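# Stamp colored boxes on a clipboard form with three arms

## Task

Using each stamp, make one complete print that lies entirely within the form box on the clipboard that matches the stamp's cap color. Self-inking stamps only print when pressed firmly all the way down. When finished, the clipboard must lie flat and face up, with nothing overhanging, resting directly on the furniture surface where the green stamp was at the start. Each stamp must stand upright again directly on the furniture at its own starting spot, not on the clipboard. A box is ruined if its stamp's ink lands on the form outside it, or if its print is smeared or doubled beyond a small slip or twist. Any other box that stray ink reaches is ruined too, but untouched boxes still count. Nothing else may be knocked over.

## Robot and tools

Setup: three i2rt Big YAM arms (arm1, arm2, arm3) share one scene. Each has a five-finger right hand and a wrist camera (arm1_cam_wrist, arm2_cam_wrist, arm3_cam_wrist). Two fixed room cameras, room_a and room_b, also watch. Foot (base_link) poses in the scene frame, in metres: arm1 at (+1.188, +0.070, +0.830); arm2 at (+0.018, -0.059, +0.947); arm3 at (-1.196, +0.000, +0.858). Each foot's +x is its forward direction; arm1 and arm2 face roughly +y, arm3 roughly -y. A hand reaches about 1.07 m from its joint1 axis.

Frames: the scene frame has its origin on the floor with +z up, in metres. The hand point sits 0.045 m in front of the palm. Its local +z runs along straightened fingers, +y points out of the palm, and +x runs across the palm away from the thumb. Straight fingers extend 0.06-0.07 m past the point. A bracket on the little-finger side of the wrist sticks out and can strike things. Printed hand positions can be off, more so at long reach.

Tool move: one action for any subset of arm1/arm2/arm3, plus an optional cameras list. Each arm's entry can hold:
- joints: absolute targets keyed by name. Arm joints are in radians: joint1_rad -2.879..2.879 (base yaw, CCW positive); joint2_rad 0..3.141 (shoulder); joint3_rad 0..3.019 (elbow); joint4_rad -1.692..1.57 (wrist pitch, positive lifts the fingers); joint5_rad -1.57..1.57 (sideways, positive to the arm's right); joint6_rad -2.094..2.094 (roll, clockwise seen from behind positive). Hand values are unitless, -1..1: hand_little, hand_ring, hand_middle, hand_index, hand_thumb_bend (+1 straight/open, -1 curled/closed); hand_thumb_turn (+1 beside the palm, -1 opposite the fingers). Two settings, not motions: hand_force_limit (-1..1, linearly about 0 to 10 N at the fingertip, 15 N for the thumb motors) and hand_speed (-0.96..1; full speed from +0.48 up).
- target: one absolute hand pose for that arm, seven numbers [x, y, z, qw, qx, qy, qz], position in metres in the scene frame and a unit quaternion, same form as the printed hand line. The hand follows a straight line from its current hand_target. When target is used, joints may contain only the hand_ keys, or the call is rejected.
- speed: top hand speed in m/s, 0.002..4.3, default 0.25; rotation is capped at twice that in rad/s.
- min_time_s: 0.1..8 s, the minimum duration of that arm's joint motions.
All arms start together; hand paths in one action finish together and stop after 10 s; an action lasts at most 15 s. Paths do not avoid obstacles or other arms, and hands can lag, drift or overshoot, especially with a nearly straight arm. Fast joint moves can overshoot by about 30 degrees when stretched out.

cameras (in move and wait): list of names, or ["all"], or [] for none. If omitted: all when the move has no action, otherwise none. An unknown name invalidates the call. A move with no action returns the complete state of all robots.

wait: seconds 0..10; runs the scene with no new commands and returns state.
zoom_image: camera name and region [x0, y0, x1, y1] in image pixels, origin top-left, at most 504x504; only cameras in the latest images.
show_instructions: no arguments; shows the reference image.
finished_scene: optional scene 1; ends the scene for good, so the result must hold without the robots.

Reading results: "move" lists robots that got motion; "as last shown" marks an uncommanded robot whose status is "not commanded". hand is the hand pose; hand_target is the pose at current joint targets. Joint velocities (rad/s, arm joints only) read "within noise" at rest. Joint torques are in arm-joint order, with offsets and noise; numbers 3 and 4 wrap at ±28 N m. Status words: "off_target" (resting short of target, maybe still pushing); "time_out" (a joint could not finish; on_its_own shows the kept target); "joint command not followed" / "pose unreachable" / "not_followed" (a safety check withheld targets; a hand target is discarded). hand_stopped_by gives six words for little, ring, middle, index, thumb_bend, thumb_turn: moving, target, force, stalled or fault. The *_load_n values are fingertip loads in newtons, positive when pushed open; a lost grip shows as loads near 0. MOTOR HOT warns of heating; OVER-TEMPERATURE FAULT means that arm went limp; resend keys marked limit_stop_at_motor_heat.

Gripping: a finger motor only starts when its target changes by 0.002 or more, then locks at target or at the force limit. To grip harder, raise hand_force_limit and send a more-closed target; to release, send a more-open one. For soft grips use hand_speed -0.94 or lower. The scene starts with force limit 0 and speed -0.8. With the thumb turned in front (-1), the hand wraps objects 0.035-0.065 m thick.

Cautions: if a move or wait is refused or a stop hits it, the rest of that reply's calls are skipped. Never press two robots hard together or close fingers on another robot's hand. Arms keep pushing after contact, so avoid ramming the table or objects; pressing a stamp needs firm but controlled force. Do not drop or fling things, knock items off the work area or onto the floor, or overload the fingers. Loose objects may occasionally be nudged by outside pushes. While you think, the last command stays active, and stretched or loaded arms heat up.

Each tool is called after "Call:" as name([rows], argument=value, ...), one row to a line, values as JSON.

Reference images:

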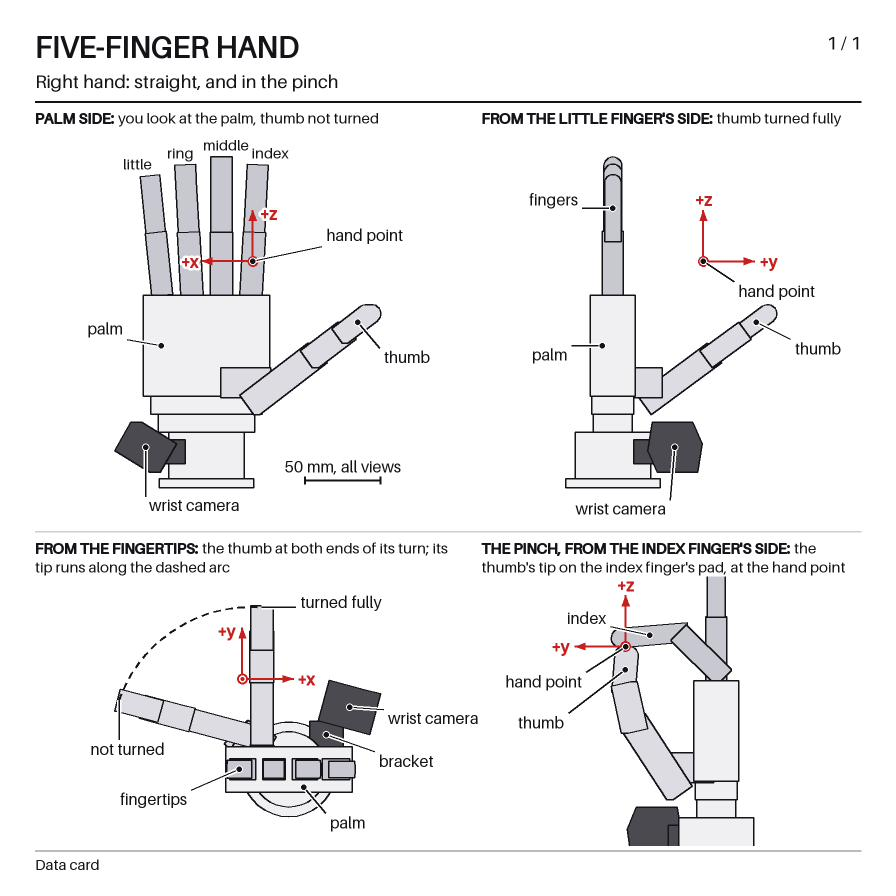

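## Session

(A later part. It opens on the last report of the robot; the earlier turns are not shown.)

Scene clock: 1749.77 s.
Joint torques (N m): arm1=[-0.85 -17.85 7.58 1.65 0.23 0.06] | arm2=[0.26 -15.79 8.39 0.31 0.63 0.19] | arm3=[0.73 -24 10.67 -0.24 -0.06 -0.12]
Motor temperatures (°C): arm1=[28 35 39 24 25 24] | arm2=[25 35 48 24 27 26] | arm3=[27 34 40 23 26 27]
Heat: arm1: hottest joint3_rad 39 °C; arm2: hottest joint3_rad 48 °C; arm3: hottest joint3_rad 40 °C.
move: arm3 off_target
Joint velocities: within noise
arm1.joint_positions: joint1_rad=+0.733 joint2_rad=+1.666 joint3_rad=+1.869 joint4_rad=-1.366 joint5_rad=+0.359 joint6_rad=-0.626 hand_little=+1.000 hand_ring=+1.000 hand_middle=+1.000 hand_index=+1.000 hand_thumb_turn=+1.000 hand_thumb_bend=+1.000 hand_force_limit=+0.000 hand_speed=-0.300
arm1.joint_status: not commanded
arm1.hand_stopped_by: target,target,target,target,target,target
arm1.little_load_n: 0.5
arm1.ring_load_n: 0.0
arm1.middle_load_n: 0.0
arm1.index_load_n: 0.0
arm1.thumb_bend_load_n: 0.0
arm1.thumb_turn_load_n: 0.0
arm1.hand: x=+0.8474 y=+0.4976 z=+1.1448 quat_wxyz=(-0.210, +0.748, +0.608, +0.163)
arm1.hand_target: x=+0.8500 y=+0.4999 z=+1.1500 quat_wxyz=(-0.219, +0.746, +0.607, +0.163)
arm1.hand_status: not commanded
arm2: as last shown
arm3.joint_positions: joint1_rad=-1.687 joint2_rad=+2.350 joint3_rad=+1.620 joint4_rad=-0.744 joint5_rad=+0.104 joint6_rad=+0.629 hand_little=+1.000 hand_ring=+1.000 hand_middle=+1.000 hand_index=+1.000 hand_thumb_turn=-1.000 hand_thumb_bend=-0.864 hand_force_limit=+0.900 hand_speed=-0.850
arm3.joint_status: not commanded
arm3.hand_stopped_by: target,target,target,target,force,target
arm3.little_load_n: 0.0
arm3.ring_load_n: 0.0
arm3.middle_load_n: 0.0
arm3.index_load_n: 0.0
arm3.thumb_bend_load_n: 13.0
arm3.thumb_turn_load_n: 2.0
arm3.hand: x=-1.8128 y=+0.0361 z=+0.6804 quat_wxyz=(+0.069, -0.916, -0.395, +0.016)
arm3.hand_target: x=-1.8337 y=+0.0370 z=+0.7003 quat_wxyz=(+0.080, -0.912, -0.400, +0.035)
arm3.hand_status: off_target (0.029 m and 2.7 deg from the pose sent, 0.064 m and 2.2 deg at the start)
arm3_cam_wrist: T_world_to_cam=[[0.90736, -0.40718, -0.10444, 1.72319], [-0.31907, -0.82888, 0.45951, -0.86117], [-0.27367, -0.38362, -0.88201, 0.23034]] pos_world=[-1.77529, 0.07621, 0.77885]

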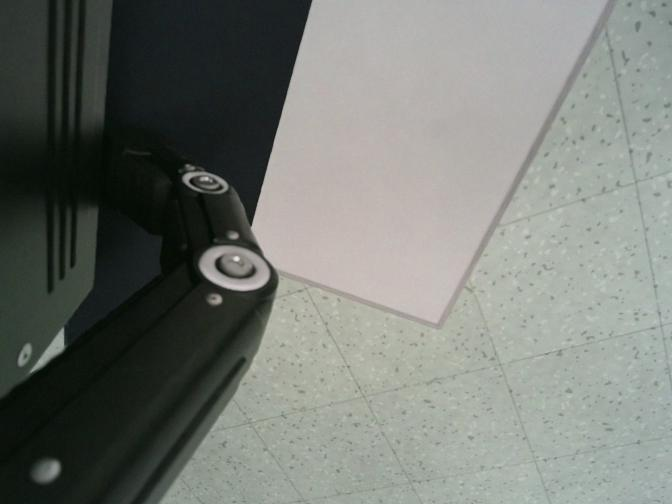

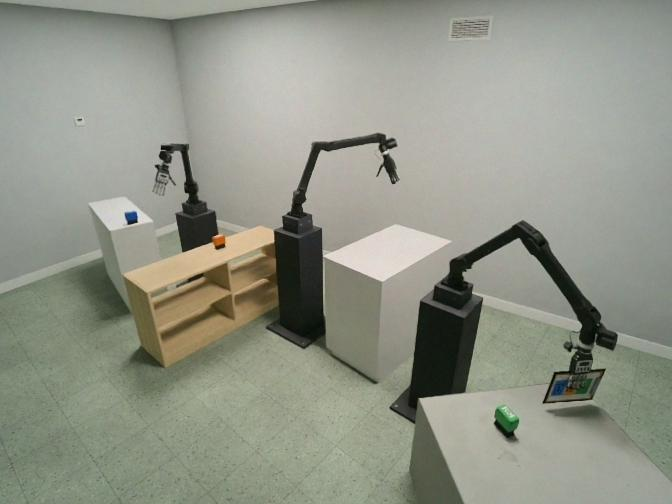

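Call:
move(arm3={"target": [-1.836, 0.038, 0.672, 0.0798, -0.9122, -0.4004, 0.0350], "speed": 0.06})

Call:
move(arm3={"target": [-1.836, 0.038, 0.648, 0.0798, -0.9122, -0.4004, 0.0350], "speed": 0.04}, cameras=["arm3_cam_wrist", "room_a"])

Call:
zoom_image(camera="room_a", region=[530, 300, 650, 420])

Scene clock: 1753.07 s.
Joint torques (N m): arm1=[-0.85 -18.26 7.71 1.63 0.23 0.06] | arm2=[0.03 -15.44 8.24 0.18 0.67 0.14] | arm3=[0.67 -21.6 10.74 0.36 -0.07 -0.12]
Motor temperatures (°C): arm1=[28 35 39 24 25 24] | arm2=[25 35 48 24 27 26] | arm3=[27 34 40 23 26 27]
Heat: arm1: hottest joint3_rad 39 °C; arm2: hottest joint3_rad 48 °C; arm3: hottest joint3_rad 40 °C.
move: arm3 off_target
Joint velocities: within noise
arm1, arm2: as last shown
arm1.little_load_n: 0.0
arm1.index_load_n: -0.5
arm2.ring_load_n: -0.5
arm3.joint_positions: joint1_rad=-1.687 joint2_rad=+2.376 joint3_rad=+1.634 joint4_rad=-0.722 joint5_rad=+0.104 joint6_rad=+0.628 hand_little=+1.000 hand_ring=+1.000 hand_middle=+1.000 hand_index=+1.000 hand_thumb_turn=-1.000 hand_thumb_bend=-0.864 hand_force_limit=+0.900 hand_speed=-0.850
arm3.joint_status: not commanded
arm3.hand_stopped_by: target,target,target,target,force,target
arm3.little_load_n: 0.0
arm3.ring_load_n: 0.0
arm3.middle_load_n: 0.0
arm3.index_load_n: 0.0
arm3.thumb_bend_load_n: 12.5
arm3.thumb_turn_load_n: 2.0
arm3.hand: x=-1.8179 y=+0.0367 z=+0.6687 quat_wxyz=(+0.072, -0.916, -0.395, +0.020)
arm3.hand_target: x=-1.8354 y=+0.0381 z=+0.6724 quat_wxyz=(+0.080, -0.912, -0.400, +0.035)
arm3.hand_status: off_target (0.018 m and 2.1 deg from the pose sent, 0.025 m and 2.6 deg at the start)
pictures: none

Scene clock: 1754.17 s.
Joint torques (N m): arm1=[-0.85 -18.14 7.73 1.73 0.22 0.05] | arm2=[0.03 -15.74 8.4 0.13 0.68 0.15] | arm3=[0.73 -20.72 10.32 0.55 -0.1 -0.11]
Motor temperatures (°C): arm1=[28 35 39 24 25 24] | arm2=[25 35 48 24 27 26] | arm3=[27 34 40 23 26 27]
Heat: arm1: hottest joint3_rad 39 °C; arm2: hottest joint3_rad 48 °C; arm3: hottest joint3_rad 40 °C.
move: arm3 off_target
Joint velocities: within noise
arm1, arm2: as last shown
arm1.index_load_n: 0.0
arm2.ring_load_n: 0.0
arm3.joint_positions: joint1_rad=-1.688 joint2_rad=+2.403 joint3_rad=+1.645 joint4_rad=-0.691 joint5_rad=+0.105 joint6_rad=+0.627 hand_little=+1.000 hand_ring=+1.000 hand_middle=+1.000 hand_index=+1.000 hand_thumb_turn=-1.000 hand_thumb_bend=-0.864 hand_force_limit=+0.900 hand_speed=-0.850
arm3.joint_status: not commanded
arm3.hand_stopped_by: target,target,target,target,force,target
arm3.little_load_n: 0.0
arm3.ring_load_n: 0.0
arm3.middle_load_n: 0.0
arm3.index_load_n: 0.0
arm3.thumb_bend_load_n: 12.5
arm3.thumb_turn_load_n: 2.0
arm3.hand: x=-1.8232 y=+0.0381 z=+0.6555 quat_wxyz=(+0.076, -0.915, -0.395, +0.026)
arm3.hand_target: x=-1.8356 y=+0.0380 z=+0.6483 quat_wxyz=(+0.080, -0.912, -0.400, +0.035)
arm3.hand_status: off_target (0.015 m and 1.4 deg from the pose sent, 0.028 m and 2.1 deg at the start)
arm3_cam_wrist: T_world_to_cam=[[0.90532, -0.40508, -0.12766, 1.74228], [-0.3066, -0.83132, 0.46358, -0.83126], [-0.29392, -0.38055, -0.87681, 0.1658]] pos_world=[-1.78345, 0.07782, 0.75316]

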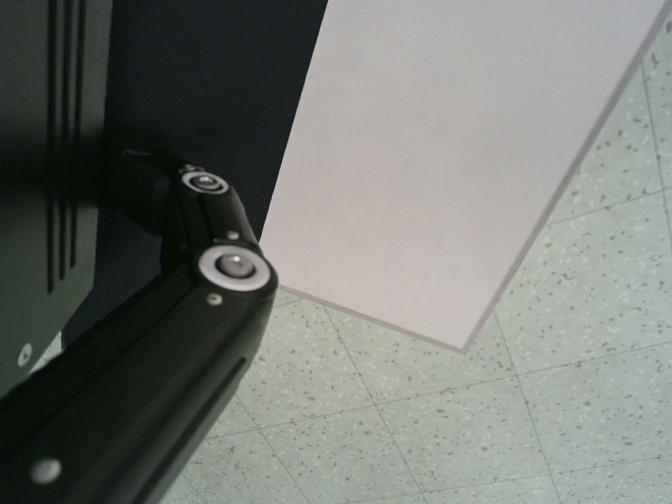

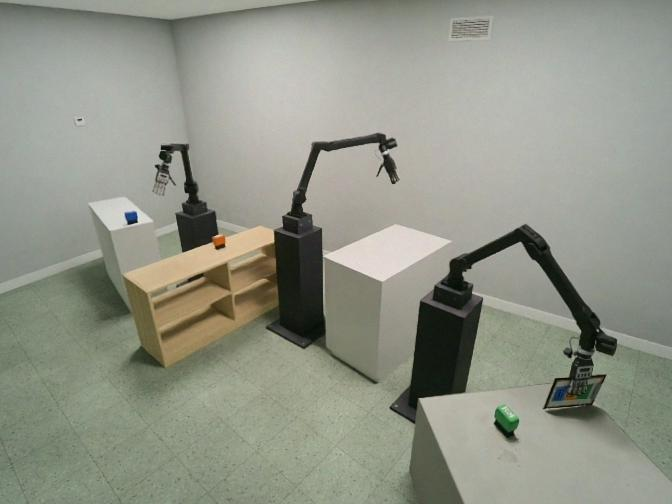

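Scaled by 4.200 from the camera's image (finer frame: 960x720).

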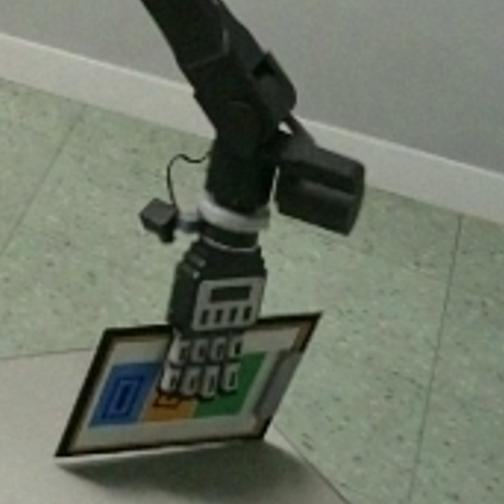

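Call:
move(arm3={"target": [-1.812, 0.0215, 0.642, 0.1195, -0.9079, -0.3984, 0.0525], "speed": 0.04})

Call:
move(arm3={"target": [-1.788, 0.0015, 0.630, 0.1982, -0.8940, -0.3924, 0.0870], "speed": 0.05}, cameras=["room_a", "arm3_cam_wrist"])

Call:
zoom_image(camera="room_a", region=[530, 300, 650, 420])

Scene clock: 1761.70 s.
Joint torques (N m): arm1=[-0.79 -17.96 7.66 1.7 0.22 0.06] | arm2=[0.44 -15.44 8.24 0.25 0.68 0.16] | arm3=[1.55 -22.12 6.13 0.55 0.11 0.03]
Motor temperatures (°C): arm1=[28 35 39 24 25 24] | arm2=[25 34 47 24 27 26] | arm3=[27 34 40 23 26 27]
Heat: arm1: hottest joint3_rad 39 °C; arm2: hottest joint3_rad 47 °C; arm3: hottest joint3_rad 40 °C.
move: arm3 done
Joint velocities: within noise
arm1, arm2: as last shown
arm3.joint_positions: joint1_rad=-1.659 joint2_rad=+2.360 joint3_rad=+1.509 joint4_rad=-0.513 joint5_rad=+0.159 joint6_rad=+0.641 hand_little=+1.000 hand_ring=+1.000 hand_middle=+1.000 hand_index=+1.000 hand_thumb_turn=-1.000 hand_thumb_bend=-0.864 hand_force_limit=+0.900 hand_speed=-0.850
arm3.joint_status: not commanded
arm3.hand_stopped_by: target,target,target,target,force,target
arm3.little_load_n: 0.0
arm3.ring_load_n: 0.0
arm3.middle_load_n: 0.0
arm3.index_load_n: 0.0
arm3.thumb_bend_load_n: 13.0
arm3.thumb_turn_load_n: 1.5
arm3.hand: x=-1.8130 y=+0.0294 z=+0.6439 quat_wxyz=(+0.119, -0.910, -0.395, +0.051)
arm3.hand_target: x=-1.8120 y=+0.0216 z=+0.6420 quat_wxyz=(+0.119, -0.908, -0.398, +0.052)
arm3.hand_status: done (0.008 m and 0.5 deg from the pose sent, 0.024 m and 6.0 deg at the start)
pictures: none

Scene clock: 1764.07 s.
Joint torques (N m): arm1=[-0.91 -18.37 7.73 1.74 0.21 0.06] | arm2=[-0.5 -15.74 8.16 0.4 0.66 0.18] | arm3=[1.44 -21.48 5.3 0.53 0.26 0.02]
Motor temperatures (°C): arm1=[28 35 39 24 25 24] | arm2=[25 34 47 24 27 26] | arm3=[27 34 40 23 26 27]
Heat: arm1: hottest joint3_rad 39 °C; arm2: hottest joint3_rad 47 °C; arm3: hottest joint3_rad 40 °C.
move: arm3 done
Joint velocities: within noise
arm1, arm2: as last shown
arm3.joint_positions: joint1_rad=-1.585 joint2_rad=+2.312 joint3_rad=+1.294 joint4_rad=-0.230 joint5_rad=+0.285 joint6_rad=+0.681 hand_little=+1.000 hand_ring=+1.000 hand_middle=+1.000 hand_index=+1.000 hand_thumb_turn=-1.000 hand_thumb_bend=-0.864 hand_force_limit=+0.900 hand_speed=-0.850
arm3.joint_status: not commanded
arm3.hand_stopped_by: target,target,target,target,force,target
arm3.little_load_n: 0.0
arm3.ring_load_n: 0.0
arm3.middle_load_n: 0.0
arm3.index_load_n: 0.0
arm3.thumb_bend_load_n: 14.5
arm3.thumb_turn_load_n: 1.5
arm3.hand: x=-1.7857 y=+0.0075 z=+0.6244 quat_wxyz=(+0.195, -0.896, -0.390, +0.081)
arm3.hand_target: x=-1.7879 y=+0.0016 z=+0.6299 quat_wxyz=(+0.198, -0.894, -0.392, +0.087)
arm3.hand_status: done (0.009 m and 0.8 deg from the pose sent, 0.040 m and 10.2 deg at the start)
pictures: arm3_cam_wrist, room_a
arm3_cam_wrist: T_world_to_cam=[[0.85916, -0.35187, -0.37151, 1.76143], [-0.21616, -0.90766, 0.35977, -0.60384], [-0.4638, -0.22879, -0.85589, -0.17949]] pos_world=[-1.72713, 0.03065, 0.71801]

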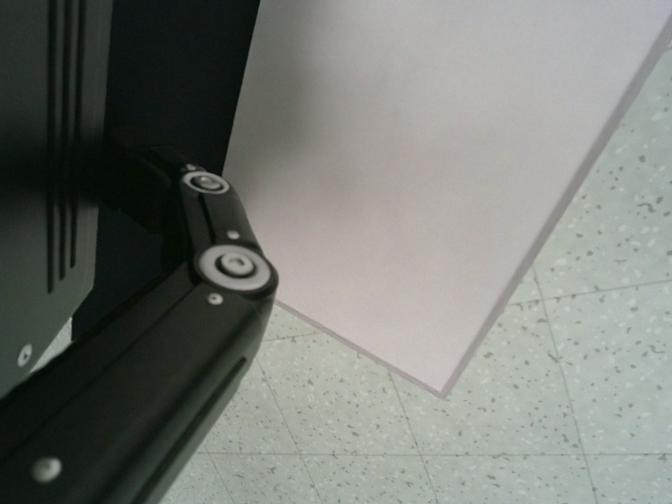

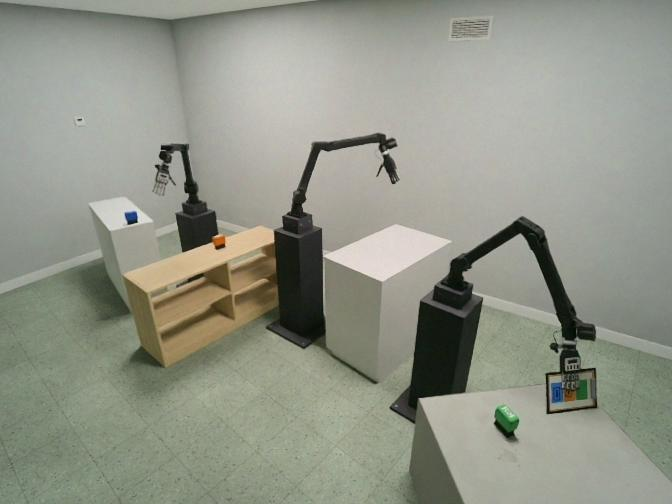

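Scaled by 4.200 from the camera's image (finer frame: 960x720).

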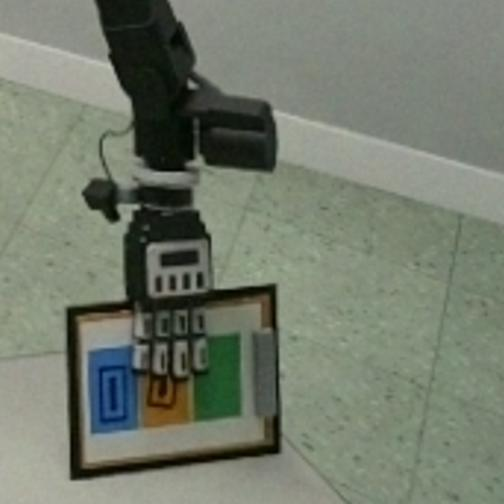

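Call:
move(arm3={"target": [-1.784, -0.003, 0.652, 0.1982, -0.8940, -0.3924, 0.0870], "speed": 0.05})

Call:
move(arm3={"target": [-1.766, -0.019, 0.648, 0.1982, -0.8940, -0.3924, 0.0870], "speed": 0.05}, cameras=["room_a", "arm3_cam_wrist"])

Call:
zoom_image(camera="room_a", region=[530, 300, 650, 420])

Scene clock: 1768.00 s.
Joint torques (N m): arm1=[-0.5 -18.37 7.76 1.68 0.22 0.08] | arm2=[-0.5 -15.79 8.31 0.29 0.66 0.13] | arm3=[1.44 -22.36 5.93 0.14 0.27 0.09]
Motor temperatures (°C): arm1=[28 35 39 24 25 24] | arm2=[25 34 47 24 27 26] | arm3=[27 34 40 23 26 27]
Heat: arm1: hottest joint3_rad 39 °C; arm2: hottest joint3_rad 47 °C; arm3: hottest joint3_rad 40 °C.
move: arm3 off_target
Joint velocities: within noise
arm1, arm2: as last shown
arm1.ring_load_n: -0.5
arm3.joint_positions: joint1_rad=-1.577 joint2_rad=+2.273 joint3_rad=+1.262 joint4_rad=-0.250 joint5_rad=+0.287 joint6_rad=+0.682 hand_little=+1.000 hand_ring=+1.000 hand_middle=+1.000 hand_index=+1.000 hand_thumb_turn=-1.000 hand_thumb_bend=-0.864 hand_force_limit=+0.900 hand_speed=-0.850
arm3.joint_status: not commanded
arm3.hand_stopped_by: target,target,target,target,force,target
arm3.little_load_n: 0.0
arm3.ring_load_n: 0.0
arm3.middle_load_n: 0.0
arm3.index_load_n: 0.0
arm3.thumb_bend_load_n: 11.5
arm3.thumb_turn_load_n: 2.0
arm3.hand: x=-1.7750 y=+0.0029 z=+0.6367 quat_wxyz=(+0.193, -0.895, -0.395, +0.076)
arm3.hand_target: x=-1.7838 y=-0.0031 z=+0.6518 quat_wxyz=(+0.198, -0.894, -0.392, +0.087)
arm3.hand_status: off_target (0.019 m and 1.4 deg from the pose sent, 0.029 m and 0.8 deg at the start)
pictures: none

Scene clock: 1769.07 s.
Joint torques (N m): arm1=[-0.67 -18.37 7.79 1.65 0.23 0.06] | arm2=[-0.03 -15.97 8.39 0.27 0.64 0.14] | arm3=[1.26 -21.77 5.42 0.69 0.26 0.06]
Motor temperatures (°C): arm1=[28 35 39 24 25 24] | arm2=[25 34 47 24 27 26] | arm3=[27 34 40 23 26 27]
Heat: arm1: hottest joint3_rad 39 °C; arm2: hottest joint3_rad 47 °C; arm3: hottest joint3_rad 40 °C.
move: arm3 off_target
Joint velocities: within noise
arm1: as last shown
arm1.ring_load_n: 0.0
arm2.joint_positions: joint1_rad=+2.519 joint2_rad=+1.930 joint3_rad=+2.064 joint4_rad=-1.385 joint5_rad=+0.435 joint6_rad=-0.463 hand_little=+1.000 hand_ring=+1.000 hand_middle=+1.000 hand_index=+1.000 hand_thumb_turn=+1.000 hand_thumb_bend=+1.000 hand_force_limit=+0.800 hand_speed=+0.200
arm2.joint_status: not commanded
arm2.hand_stopped_by: target,target,target,target,target,target
arm2.little_load_n: 0.0
arm2.ring_load_n: 0.0
arm2.middle_load_n: 0.0
arm2.index_load_n: 0.0
arm2.thumb_bend_load_n: 0.0
arm2.thumb_turn_load_n: 0.0
arm2.hand: x=-0.3883 y=-0.5210 z=+1.2056 quat_wxyz=(-0.265, +0.096, +0.959, -0.031)
arm2.hand_target: x=-0.3802 y=-0.5199 z=+1.2198 quat_wxyz=(-0.270, +0.098, +0.957, -0.040)
arm2.hand_status: not commanded
arm3.joint_positions: joint1_rad=-1.547 joint2_rad=+2.257 joint3_rad=+1.207 joint4_rad=-0.235 joint5_rad=+0.297 joint6_rad=+0.713 hand_little=+1.000 hand_ring=+1.000 hand_middle=+1.000 hand_index=+1.000 hand_thumb_turn=-1.000 hand_thumb_bend=-0.864 hand_force_limit=+0.900 hand_speed=-0.850
arm3.joint_status: not commanded
arm3.hand_stopped_by: target,target,target,target,force,target
arm3.little_load_n: 0.0
arm3.ring_load_n: 0.0
arm3.middle_load_n: 0.0
arm3.index_load_n: 0.0
arm3.thumb_bend_load_n: 13.0
arm3.thumb_turn_load_n: 1.5
arm3.hand: x=-1.7541 y=-0.0130 z=+0.6333 quat_wxyz=(+0.191, -0.896, -0.396, +0.069)
arm3.hand_target: x=-1.7658 y=-0.0191 z=+0.6479 quat_wxyz=(+0.198, -0.894, -0.392, +0.087)
arm3.hand_status: off_target (0.020 m and 2.2 deg from the pose sent, 0.026 m and 1.4 deg at the start)
pictures: arm3_cam_wrist, room_a
arm3_cam_wrist: T_world_to_cam=[[0.87105, -0.34548, -0.34917, 1.73714], [-0.22, -0.90996, 0.35152, -0.62037], [-0.43918, -0.22938, -0.86862, -0.11072]] pos_world=[-1.69824, 0.01024, 0.72846]

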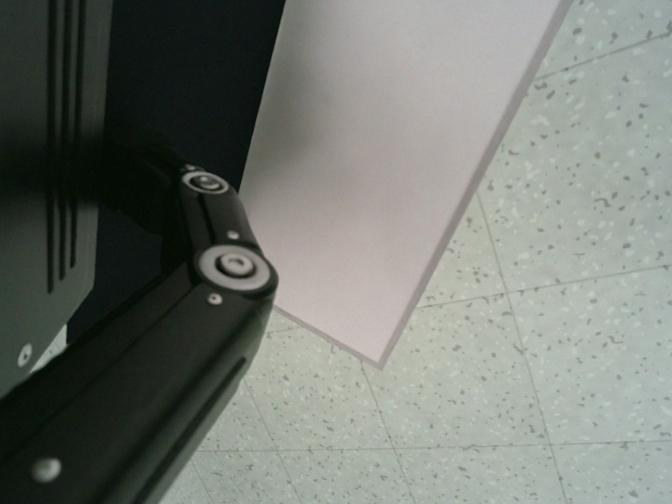

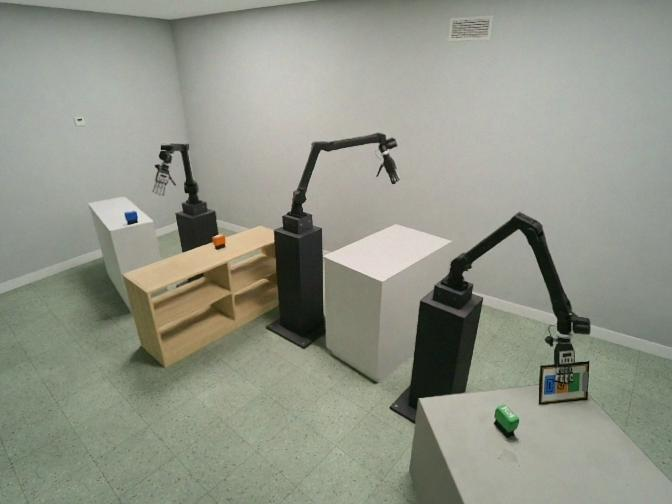

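Scaled by 4.200 from the camera's image (finer frame: 960x720).

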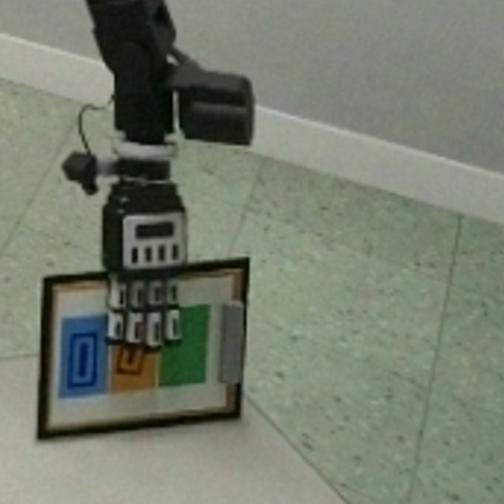

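Call:
move(arm3={"target": [-1.7533, -0.0225, 0.604, 0.2754, -0.8733, -0.3833, 0.1209], "speed": 0.05}, cameras=["room_a"])

Call:
zoom_image(camera="room_a", region=[530, 300, 650, 420])

Call:
move(arm3={"target": [-1.7421, -0.0328, 0.580, 0.3504, -0.8460, -0.3713, 0.1538], "speed": 0.05}, cameras=["room_a", "arm3_cam_wrist"])

Call:
zoom_image(camera="room_a", region=[530, 300, 650, 420])

Scene clock: 1774.17 s.
Joint torques (N m): arm1=[-0.73 -18.32 7.77 1.74 0.23 0.05] | arm2=[0.32 -15.38 8.32 0.36 0.68 0.17] | arm3=[2.02 -15.5 5.35 1.25 -0.03 0.1]
Motor temperatures (°C): arm1=[28 35 39 24 25 24] | arm2=[25 34 47 24 27 26] | arm3=[27 33 39 23 26 27]
Heat: arm1: hottest joint3_rad 39 °C; arm2: hottest joint3_rad 47 °C; arm3: hottest joint3_rad 39 °C.
move: arm3 off_target
Joint velocities: within noise
arm1, arm2: as last shown
arm1.thumb_bend_load_n: -0.5
arm2.little_load_n: 0.5
arm3.joint_positions: joint1_rad=-1.498 joint2_rad=+2.270 joint3_rad=+1.089 joint4_rad=+0.063 joint5_rad=+0.444 joint6_rad=+0.717 hand_little=+1.000 hand_ring=+1.000 hand_middle=+1.000 hand_index=+1.000 hand_thumb_turn=-1.000 hand_thumb_bend=-0.864 hand_force_limit=+0.900 hand_speed=-0.850
arm3.joint_status: not commanded
arm3.hand_stopped_by: target,target,target,target,force,target
arm3.little_load_n: 0.0
arm3.ring_load_n: 0.0
arm3.middle_load_n: 0.0
arm3.index_load_n: 0.0
arm3.thumb_bend_load_n: 10.5
arm3.thumb_turn_load_n: 2.5
arm3.hand: x=-1.7569 y=-0.0105 z=+0.6214 quat_wxyz=(+0.282, -0.874, -0.378, +0.120)
arm3.hand_target: x=-1.7525 y=-0.0222 z=+0.6047 quat_wxyz=(+0.275, -0.873, -0.383, +0.121)
arm3.hand_status: off_target (0.021 m and 1.0 deg from the pose sent, 0.031 m and 11.7 deg at the start)

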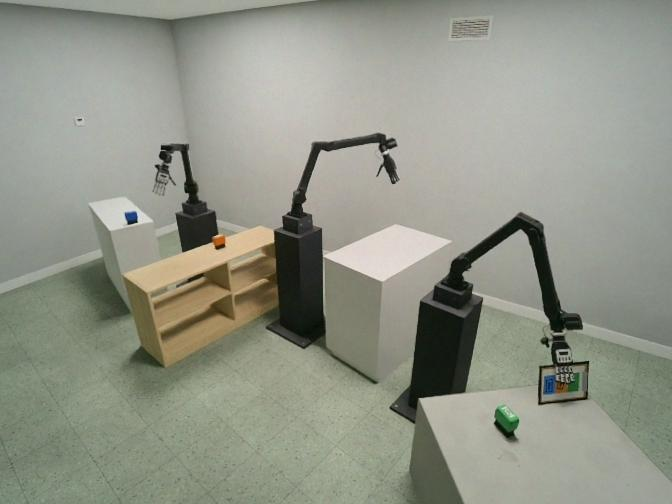

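Scaled by 4.200 from the camera's image (finer frame: 960x720).

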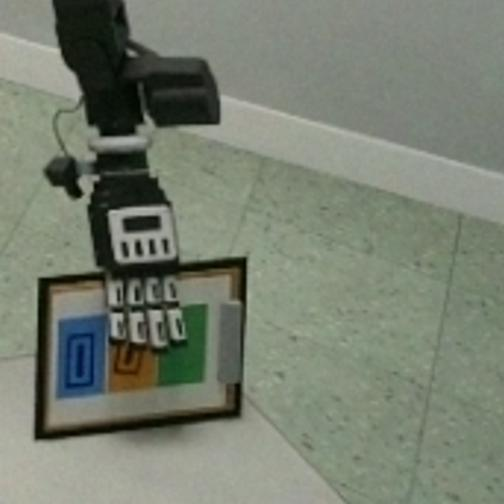

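Scene clock: 1776.50 s.
Joint torques (N m): arm1=[-0.97 -18.2 7.62 1.68 0.24 0.05] | arm2=[-0.44 -16.26 8.39 0.36 0.67 0.12] | arm3=[1.49 -13.22 5.72 1.37 -0.46 0.09]
Motor temperatures (°C): arm1=[28 35 39 24 25 24] | arm2=[25 34 47 24 27 26] | arm3=[27 33 39 23 26 27]
Heat: arm1: hottest joint3_rad 39 °C; arm2: hottest joint3_rad 47 °C; arm3: hottest joint3_rad 39 °C.
move: arm3 off_target
Joint velocities: within noise
arm1.joint_positions: joint1_rad=+0.733 joint2_rad=+1.666 joint3_rad=+1.869 joint4_rad=-1.366 joint5_rad=+0.359 joint6_rad=-0.626 hand_little=+1.000 hand_ring=+1.000 hand_middle=+1.000 hand_index=+1.000 hand_thumb_turn=+1.000 hand_thumb_bend=+1.000 hand_force_limit=+0.000 hand_speed=-0.300
arm1.joint_status: not commanded
arm1.hand_stopped_by: target,target,target,target,target,target
arm1.little_load_n: 0.0
arm1.ring_load_n: 0.0
arm1.middle_load_n: 0.0
arm1.index_load_n: 0.0
arm1.thumb_bend_load_n: 0.0
arm1.thumb_turn_load_n: 0.0
arm1.hand: x=+0.8474 y=+0.4976 z=+1.1448 quat_wxyz=(-0.210, +0.748, +0.608, +0.163)
arm1.hand_target: x=+0.8500 y=+0.4999 z=+1.1500 quat_wxyz=(-0.219, +0.746, +0.607, +0.163)
arm1.hand_status: not commanded
arm2: as last shown
arm2.little_load_n: -0.5
arm3.joint_positions: joint1_rad=-1.414 joint2_rad=+2.331 joint3_rad=+0.997 joint4_rad=+0.327 joint5_rad=+0.610 joint6_rad=+0.722 hand_little=+1.000 hand_ring=+1.000 hand_middle=+1.000 hand_index=+1.000 hand_thumb_turn=-1.000 hand_thumb_bend=-0.864 hand_force_limit=+0.900 hand_speed=-0.850
arm3.joint_status: not commanded
arm3.hand_stopped_by: target,target,target,target,force,target
arm3.little_load_n: 0.0
arm3.ring_load_n: 0.0
arm3.middle_load_n: 0.0
arm3.index_load_n: 0.0
arm3.thumb_bend_load_n: 10.0
arm3.thumb_turn_load_n: 2.5
arm3.hand: x=-1.7430 y=-0.0224 z=+0.6037 quat_wxyz=(+0.362, -0.844, -0.365, +0.151)
arm3.hand_target: x=-1.7407 y=-0.0325 z=+0.5813 quat_wxyz=(+0.350, -0.846, -0.371, +0.154)
arm3.hand_status: off_target (0.026 m and 1.5 deg from the pose sent, 0.049 m and 9.3 deg at the start)
pictures: arm3_cam_wrist, room_a
arm3_cam_wrist: T_world_to_cam=[[0.7142, -0.21806, -0.66511, 1.63407], [-0.14807, -0.9758, 0.16092, -0.37706], [-0.6841, -0.01645, -0.7292, -0.6401]] pos_world=[-1.66078, -0.02214, 0.68074]

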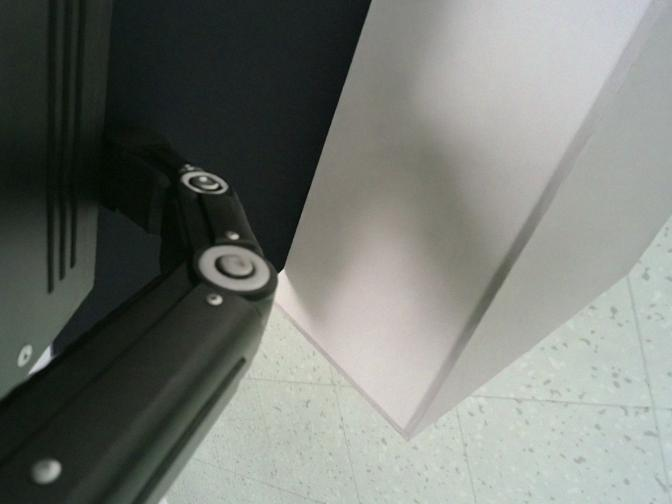

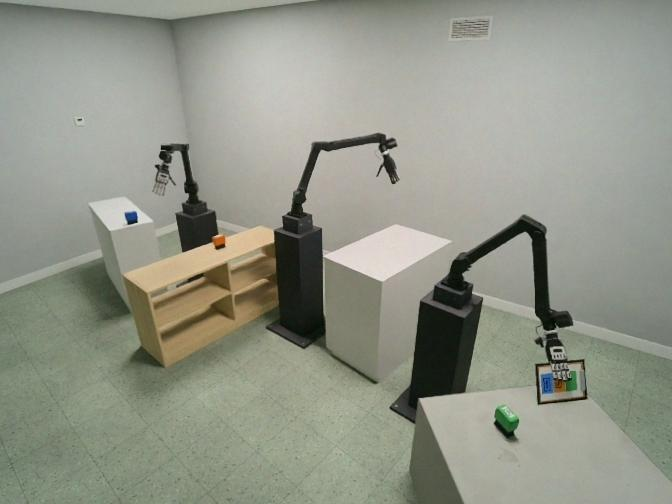

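Scaled by 4.200 from the camera's image (finer frame: 960x720).

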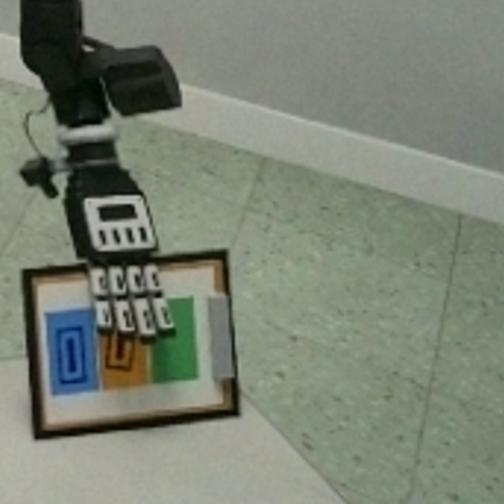

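Call:
move(arm3={"target": [-1.7270, -0.0405, 0.592, 0.3296, -0.8545, -0.3750, 0.1447], "speed": 0.05})

Call:
move(arm3={"target": [-1.7180, -0.0520, 0.571, 0.3722, -0.8366, -0.3672, 0.1634], "speed": 0.05}, cameras=["room_a", "arm3_cam_wrist"])

Call:
zoom_image(camera="room_a", region=[530, 300, 650, 420])

Scene clock: 1781.10 s.
Joint torques (N m): arm1=[-0.62 -17.73 7.77 1.7 0.22 0.06] | arm2=[0.32 -15.62 8.36 0.29 0.63 0.14] | arm3=[1.38 -17.14 4.1 0.47 0.09 0.08]
Motor temperatures (°C): arm1=[28 35 39 24 25 24] | arm2=[25 34 47 24 27 26] | arm3=[27 33 39 24 26 27]
Heat: arm1: hottest joint3_rad 39 °C; arm2: hottest joint3_rad 47 °C; arm3: hottest joint3_rad 39 °C.
move: arm3 done
Joint velocities: within noise
arm1, arm2: as last shown
arm2.little_load_n: 0.0
arm2.middle_load_n: 0.5
arm3.joint_positions: joint1_rad=-1.407 joint2_rad=+2.331 joint3_rad=+0.983 joint4_rad=+0.288 joint5_rad=+0.566 joint6_rad=+0.753 hand_little=+1.000 hand_ring=+1.000 hand_middle=+1.000 hand_index=+1.000 hand_thumb_turn=-1.000 hand_thumb_bend=-0.864 hand_force_limit=+0.900 hand_speed=-0.850
arm3.joint_status: not commanded
arm3.hand_stopped_by: target,target,target,target,force,target
arm3.little_load_n: 0.0
arm3.ring_load_n: 0.0
arm3.middle_load_n: 0.0
arm3.index_load_n: 0.0
arm3.thumb_bend_load_n: 13.0
arm3.thumb_turn_load_n: 2.0
arm3.hand: x=-1.7261 y=-0.0333 z=+0.5947 quat_wxyz=(+0.334, -0.854, -0.373, +0.142)
arm3.hand_target: x=-1.7271 y=-0.0406 z=+0.5922 quat_wxyz=(+0.330, -0.854, -0.375, +0.145)
arm3.hand_status: done (0.008 m and 0.6 deg from the pose sent, 0.027 m and 4.1 deg at the start)
pictures: none

Scene clock: 1782.73 s.
Joint torques (N m): arm1=[-0.85 -18.26 7.73 1.72 0.25 0.07] | arm2=[-0.09 -15.68 8.39 0.27 0.65 0.11] | arm3=[1.26 -15.85 3.63 1.32 0.24 0.05]
Motor temperatures (°C): arm1=[28 35 39 24 25 24] | arm2=[25 34 47 24 27 26] | arm3=[27 33 39 24 26 27]
Heat: arm1: hottest joint3_rad 39 °C; arm2: hottest joint3_rad 47 °C; arm3: hottest joint3_rad 39 °C.
move: arm3 done
Joint velocities: within noise
arm1, arm2: as last shown
arm2.middle_load_n: 0.0
arm3.joint_positions: joint1_rad=-1.344 joint2_rad=+2.399 joint3_rad=+0.960 joint4_rad=+0.415 joint5_rad=+0.665 joint6_rad=+0.771 hand_little=+1.000 hand_ring=+1.000 hand_middle=+1.000 hand_index=+1.000 hand_thumb_turn=-1.000 hand_thumb_bend=-0.864 hand_force_limit=+0.900 hand_speed=-0.850
arm3.joint_status: not commanded
arm3.hand_stopped_by: target,target,target,target,force,target
arm3.little_load_n: 0.0
arm3.ring_load_n: 0.0
arm3.middle_load_n: 0.0
arm3.index_load_n: 0.0
arm3.thumb_bend_load_n: 13.5
arm3.thumb_turn_load_n: 2.0
arm3.hand: x=-1.7148 y=-0.0452 z=+0.5767 quat_wxyz=(+0.374, -0.837, -0.368, +0.154)
arm3.hand_target: x=-1.7177 y=-0.0520 z=+0.5711 quat_wxyz=(+0.372, -0.837, -0.367, +0.163)
arm3.hand_status: done (0.009 m and 1.0 deg from the pose sent, 0.031 m and 5.5 deg at the start)
pictures: arm3_cam_wrist, room_a
arm3_cam_wrist: T_world_to_cam=[[0.70507, -0.19666, -0.68132, 1.58564], [-0.13807, -0.98046, 0.14013, -0.36195], [-0.69557, -0.00473, -0.71845, -0.66615]] pos_world=[-1.63132, -0.04619, 0.65246]

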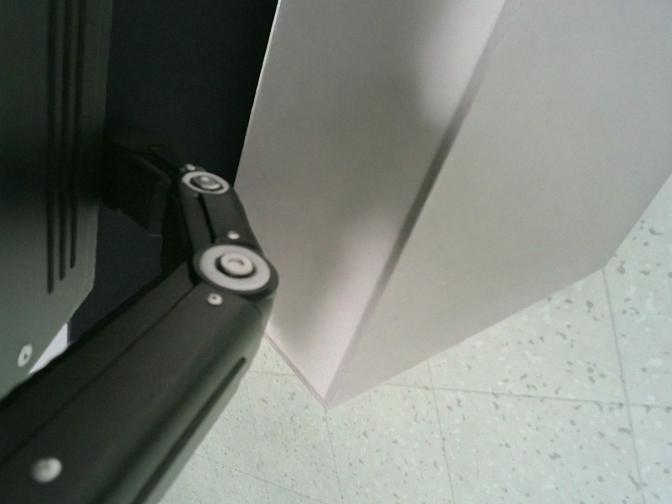

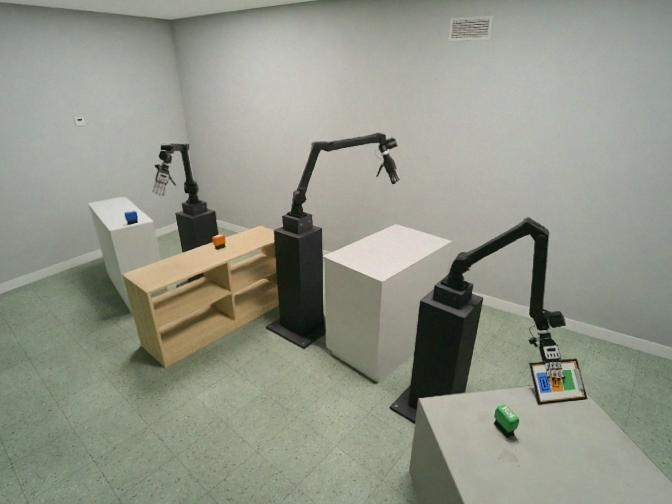

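Scaled by 4.200 from the camera's image (finer frame: 960x720).

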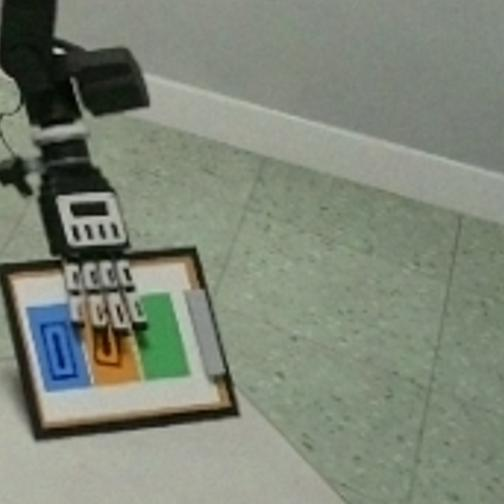

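Call:
move(arm3={"target": [-1.7090, -0.0625, 0.530, 0.4716, -0.7849, -0.3445, 0.2070], "speed": 0.05}, cameras=["room_a"])

Call:
zoom_image(camera="room_a", region=[530, 300, 650, 420])

Scene clock: 1787.30 s.
Joint torques (N m): arm1=[-0.97 -18.2 7.66 1.73 0.21 0.05] | arm2=[0.32 -15.85 8.14 0.17 0.65 0.16] | arm3=[1.2 -15.85 2.66 1.22 0.42 -0.23]
Motor temperatures (°C): arm1=[28 35 39 24 25 24] | arm2=[25 34 47 24 27 26] | arm3=[27 33 38 24 26 27]
Heat: arm1: hottest joint3_rad 39 °C; arm2: hottest joint3_rad 47 °C; arm3: hottest joint3_rad 38 °C.
move: arm3 done
Joint velocities: within noise
arm1, arm2: as last shown
arm2.thumb_bend_load_n: -0.5
arm3.joint_positions: joint1_rad=-1.232 joint2_rad=+2.622 joint3_rad=+0.986 joint4_rad=+0.770 joint5_rad=+0.896 joint6_rad=+0.746 hand_little=+1.000 hand_ring=+1.000 hand_middle=+1.000 hand_index=+1.000 hand_thumb_turn=-1.000 hand_thumb_bend=-0.864 hand_force_limit=+0.900 hand_speed=-0.850
arm3.joint_status: not commanded
arm3.hand_stopped_by: target,target,target,target,force,target
arm3.little_load_n: 0.0
arm3.ring_load_n: 0.0
arm3.middle_load_n: 0.0
arm3.index_load_n: 0.0
arm3.thumb_bend_load_n: 14.0
arm3.thumb_turn_load_n: 1.5
arm3.hand: x=-1.7051 y=-0.0573 z=+0.5346 quat_wxyz=(+0.470, -0.790, -0.337, +0.203)
arm3.hand_target: x=-1.7088 y=-0.0625 z=+0.5302 quat_wxyz=(+0.472, -0.785, -0.344, +0.207)
arm3.hand_status: done (0.008 m and 1.1 deg from the pose sent, 0.050 m and 14.3 deg at the start)

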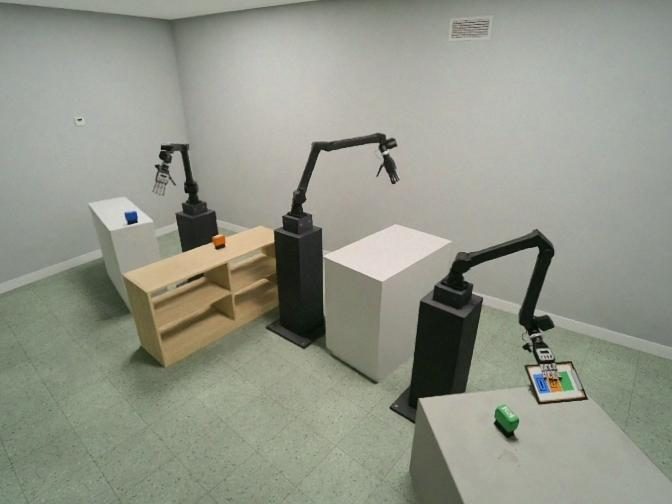

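Scaled by 4.200 from the camera's image (finer frame: 960x720).

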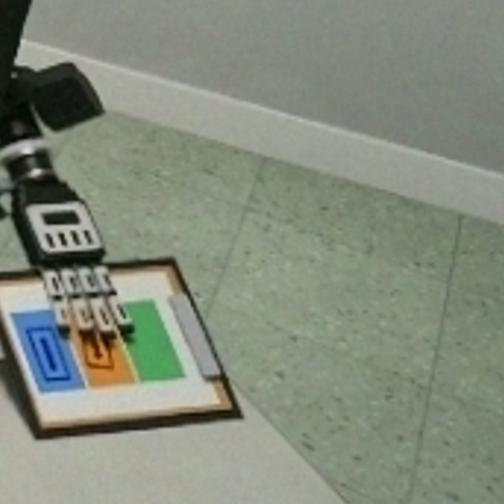

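Call:
move(arm3={"target": [-1.7483, -0.0535, 0.529, 0.4716, -0.7849, -0.3445, 0.2070], "speed": 0.05}, cameras=["room_a", "arm3_cam_wrist"])

Call:
zoom_image(camera="room_a", region=[530, 300, 650, 420])

Scene clock: 1789.17 s.
Joint torques (N m): arm1=[-0.62 -18.26 7.73 1.66 0.2 0.08] | arm2=[0.21 -15.74 8.43 0.29 0.68 0.16] | arm3=[-0.32 -16.73 3.58 0.65 0.18 -0.15]
Motor temperatures (°C): arm1=[28 35 39 24 25 24] | arm2=[25 34 47 24 27 26] | arm3=[27 33 38 24 26 27]
Heat: arm1: hottest joint3_rad 39 °C; arm2: hottest joint3_rad 47 °C; arm3: hottest joint3_rad 38 °C.
move: arm3 done
Joint velocities: within noise
arm1, arm2: as last shown
arm2.thumb_bend_load_n: 0.0
arm3.joint_positions: joint1_rad=-1.263 joint2_rad=+2.628 joint3_rad=+1.073 joint4_rad=+0.752 joint5_rad=+0.868 joint6_rad=+0.685 hand_little=+1.000 hand_ring=+1.000 hand_middle=+1.000 hand_index=+1.000 hand_thumb_turn=-1.000 hand_thumb_bend=-0.864 hand_force_limit=+0.900 hand_speed=-0.850
arm3.joint_status: not commanded
arm3.hand_stopped_by: target,target,target,target,force,target
arm3.little_load_n: 0.0
arm3.ring_load_n: -0.5
arm3.middle_load_n: 0.0
arm3.index_load_n: 0.0
arm3.thumb_bend_load_n: 13.0
arm3.thumb_turn_load_n: 2.0
arm3.hand: x=-1.7460 y=-0.0579 z=+0.5367 quat_wxyz=(+0.471, -0.785, -0.340, +0.213)
arm3.hand_target: x=-1.7482 y=-0.0534 z=+0.5293 quat_wxyz=(+0.472, -0.785, -0.344, +0.207)
arm3.hand_status: done (0.009 m and 0.8 deg from the pose sent, 0.044 m and 1.1 deg at the start)
pictures: arm3_cam_wrist, room_a
arm3_cam_wrist: T_world_to_cam=[[0.54912, -0.07813, -0.83208, 1.39337], [-0.11555, -0.99316, 0.017, -0.26843], [-0.82771, 0.08681, -0.55439, -1.03009]] pos_world=[-1.64878, -0.0683, 0.59288]

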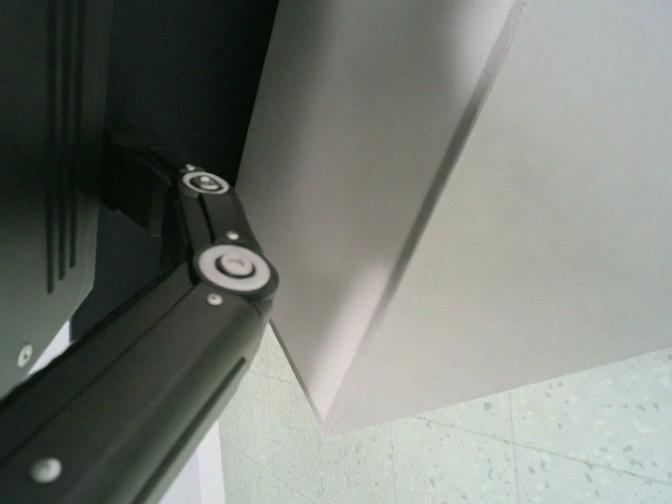

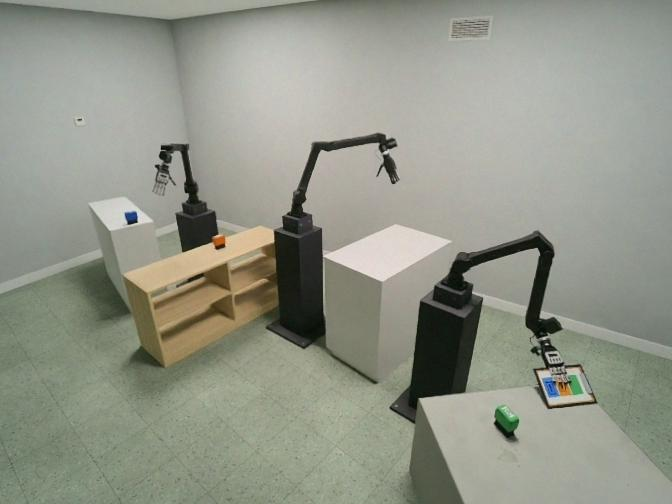

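Scaled by 4.200 from the camera's image (finer frame: 960x720).

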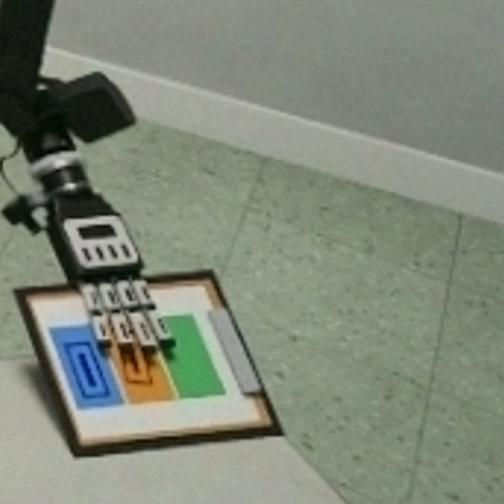

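Call:
move(arm3={"target": [-1.7467, -0.0630, 0.503, 0.5253, -0.7502, -0.3293, 0.2306], "speed": 0.04}, cameras=["room_a"])

Call:
move(arm3={"target": [-1.7470, -0.0625, 0.489, 0.5575, -0.7265, -0.3189, 0.2447], "speed": 0.04}, cameras=["room_a", "arm3_cam_wrist"])

Call:
zoom_image(camera="room_a", region=[530, 300, 650, 420])

Scene clock: 1793.07 s.
Joint torques (N m): arm1=[-0.79 -17.96 7.73 1.7 0.26 0.04] | arm2=[0.15 -15.38 8.4 0.47 0.67 0.15] | arm3=[1.03 -16.73 2.76 1.26 0.4 -0.22]
Motor temperatures (°C): arm1=[28 35 39 24 25 24] | arm2=[25 34 46 24 27 26] | arm3=[27 33 38 24 26 27]
Heat: arm1: hottest joint3_rad 39 °C; arm2: hottest joint3_rad 46 °C; arm3: hottest joint3_rad 38 °C.
move: arm3 done
Joint velocities: within noise
arm1, arm2: as last shown
arm3.joint_positions: joint1_rad=-1.221 joint2_rad=+2.775 joint3_rad=+1.150 joint4_rad=+0.942 joint5_rad=+0.987 joint6_rad=+0.606 hand_little=+1.000 hand_ring=+1.000 hand_middle=+1.000 hand_index=+1.000 hand_thumb_turn=-1.000 hand_thumb_bend=-0.864 hand_force_limit=+0.900 hand_speed=-0.850
arm3.joint_status: not commanded
arm3.hand_stopped_by: target,target,target,target,force,target
arm3.little_load_n: 0.0
arm3.ring_load_n: 0.0
arm3.middle_load_n: 0.0
arm3.index_load_n: 0.0
arm3.thumb_bend_load_n: 14.0
arm3.thumb_turn_load_n: 1.5
arm3.hand: x=-1.7457 y=-0.0595 z=+0.5086 quat_wxyz=(+0.523, -0.755, -0.322, +0.229)
arm3.hand_target: x=-1.7466 y=-0.0630 z=+0.5032 quat_wxyz=(+0.525, -0.750, -0.329, +0.230)
arm3.hand_status: done (0.007 m and 1.0 deg from the pose sent, 0.034 m and 7.8 deg at the start)

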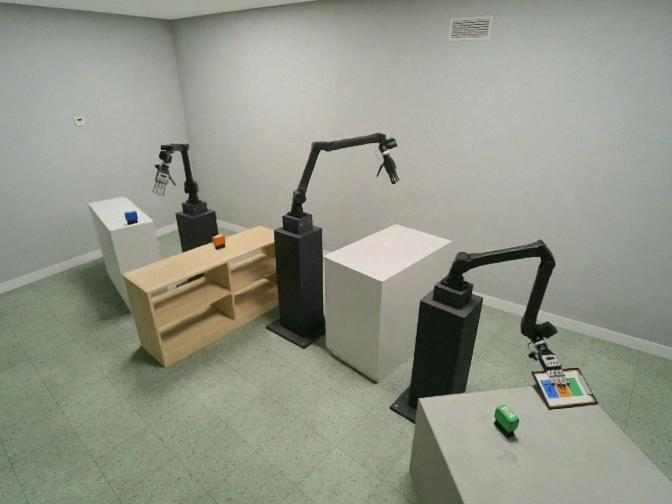

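Scene clock: 1794.83 s.
Joint torques (N m): arm1=[-0.67 -18.26 7.75 1.73 0.22 0.03] | arm2=[-0.15 -16.15 8.43 0.38 0.62 0.13] | arm3=[1.03 -16.73 2.3 1.4 0.3 -0.19]
Motor temperatures (°C): arm1=[28 35 39 24 25 24] | arm2=[25 34 46 24 27 26] | arm3=[27 33 38 24 26 27]
Heat: arm1: hottest joint3_rad 39 °C; arm2: hottest joint3_rad 46 °C; arm3: hottest joint3_rad 38 °C.
move: arm3 done
Joint velocities: within noise
arm1: as last shown
arm2.joint_positions: joint1_rad=+2.519 joint2_rad=+1.930 joint3_rad=+2.064 joint4_rad=-1.385 joint5_rad=+0.435 joint6_rad=-0.463 hand_little=+1.000 hand_ring=+1.000 hand_middle=+1.000 hand_index=+1.000 hand_thumb_turn=+1.000 hand_thumb_bend=+1.000 hand_force_limit=+0.800 hand_speed=+0.200
arm2.joint_status: not commanded
arm2.hand_stopped_by: target,target,target,target,target,target
arm2.little_load_n: 0.0
arm2.ring_load_n: -0.5
arm2.middle_load_n: 0.0
arm2.index_load_n: 0.0
arm2.thumb_bend_load_n: 0.0
arm2.thumb_turn_load_n: 0.0
arm2.hand: x=-0.3883 y=-0.5210 z=+1.2056 quat_wxyz=(-0.265, +0.096, +0.959, -0.031)
arm2.hand_target: x=-0.3802 y=-0.5199 z=+1.2198 quat_wxyz=(-0.270, +0.098, +0.957, -0.040)
arm2.hand_status: not commanded
arm3.joint_positions: joint1_rad=-1.201 joint2_rad=+2.874 joint3_rad=+1.212 joint4_rad=+1.104 joint5_rad=+1.049 joint6_rad=+0.505 hand_little=+1.000 hand_ring=+1.000 hand_middle=+1.000 hand_index=+1.000 hand_thumb_turn=-1.000 hand_thumb_bend=-0.864 hand_force_limit=+0.900 hand_speed=-0.850
arm3.joint_status: not commanded
arm3.hand_stopped_by: target,target,target,target,force,target
arm3.little_load_n: 0.0
arm3.ring_load_n: 0.0
arm3.middle_load_n: 0.0
arm3.index_load_n: 0.0
arm3.thumb_bend_load_n: 14.0
arm3.thumb_turn_load_n: 1.5
arm3.hand: x=-1.7470 y=-0.0594 z=+0.4942 quat_wxyz=(+0.556, -0.731, -0.312, +0.244)
arm3.hand_target: x=-1.7467 y=-0.0624 z=+0.4890 quat_wxyz=(+0.557, -0.727, -0.319, +0.244)
arm3.hand_status: done (0.006 m and 0.9 deg from the pose sent, 0.020 m and 5.5 deg at the start)
pictures: arm3_cam_wrist, room_a
arm3_cam_wrist: T_world_to_cam=[[0.413, 0.0477, -0.90948, 1.16636], [-0.13679, -0.98405, -0.11373, -0.2412], [-0.9004, 0.17137, -0.39989, -1.25271]] pos_world=[-1.64264, -0.0783, 0.5324]

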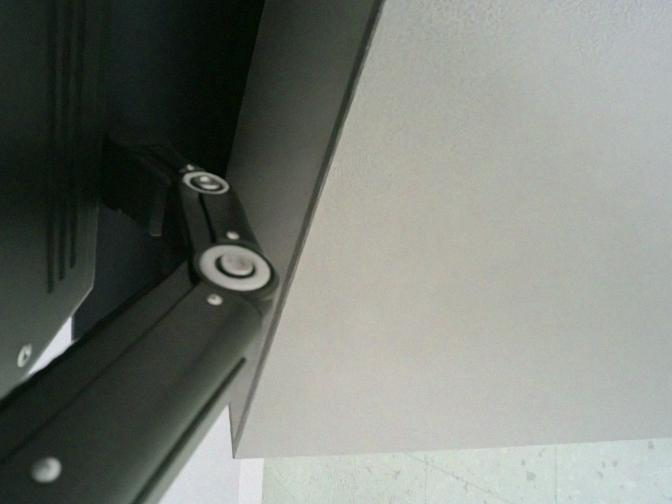

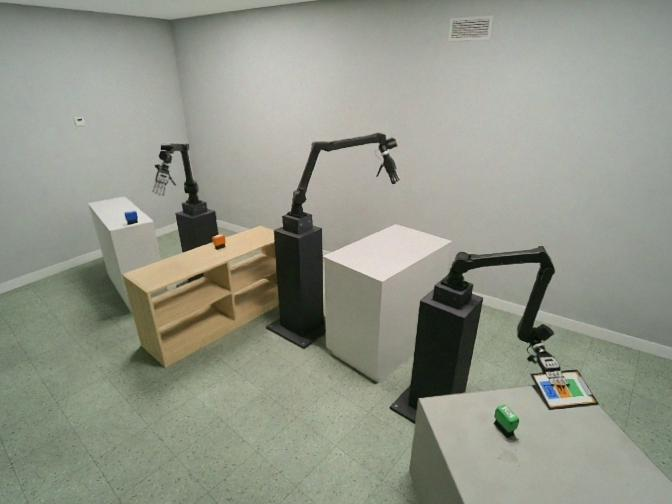

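Scaled by 4.200 from the camera's image (finer frame: 960x720).

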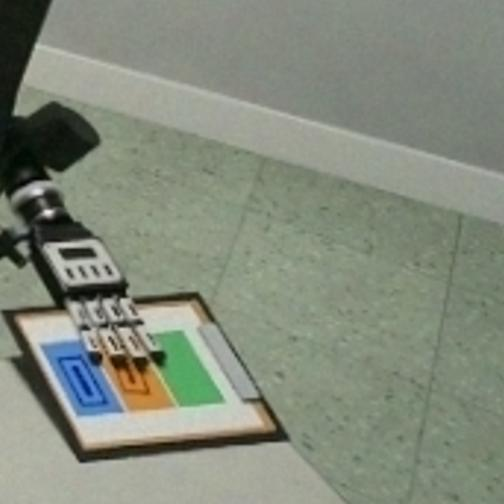

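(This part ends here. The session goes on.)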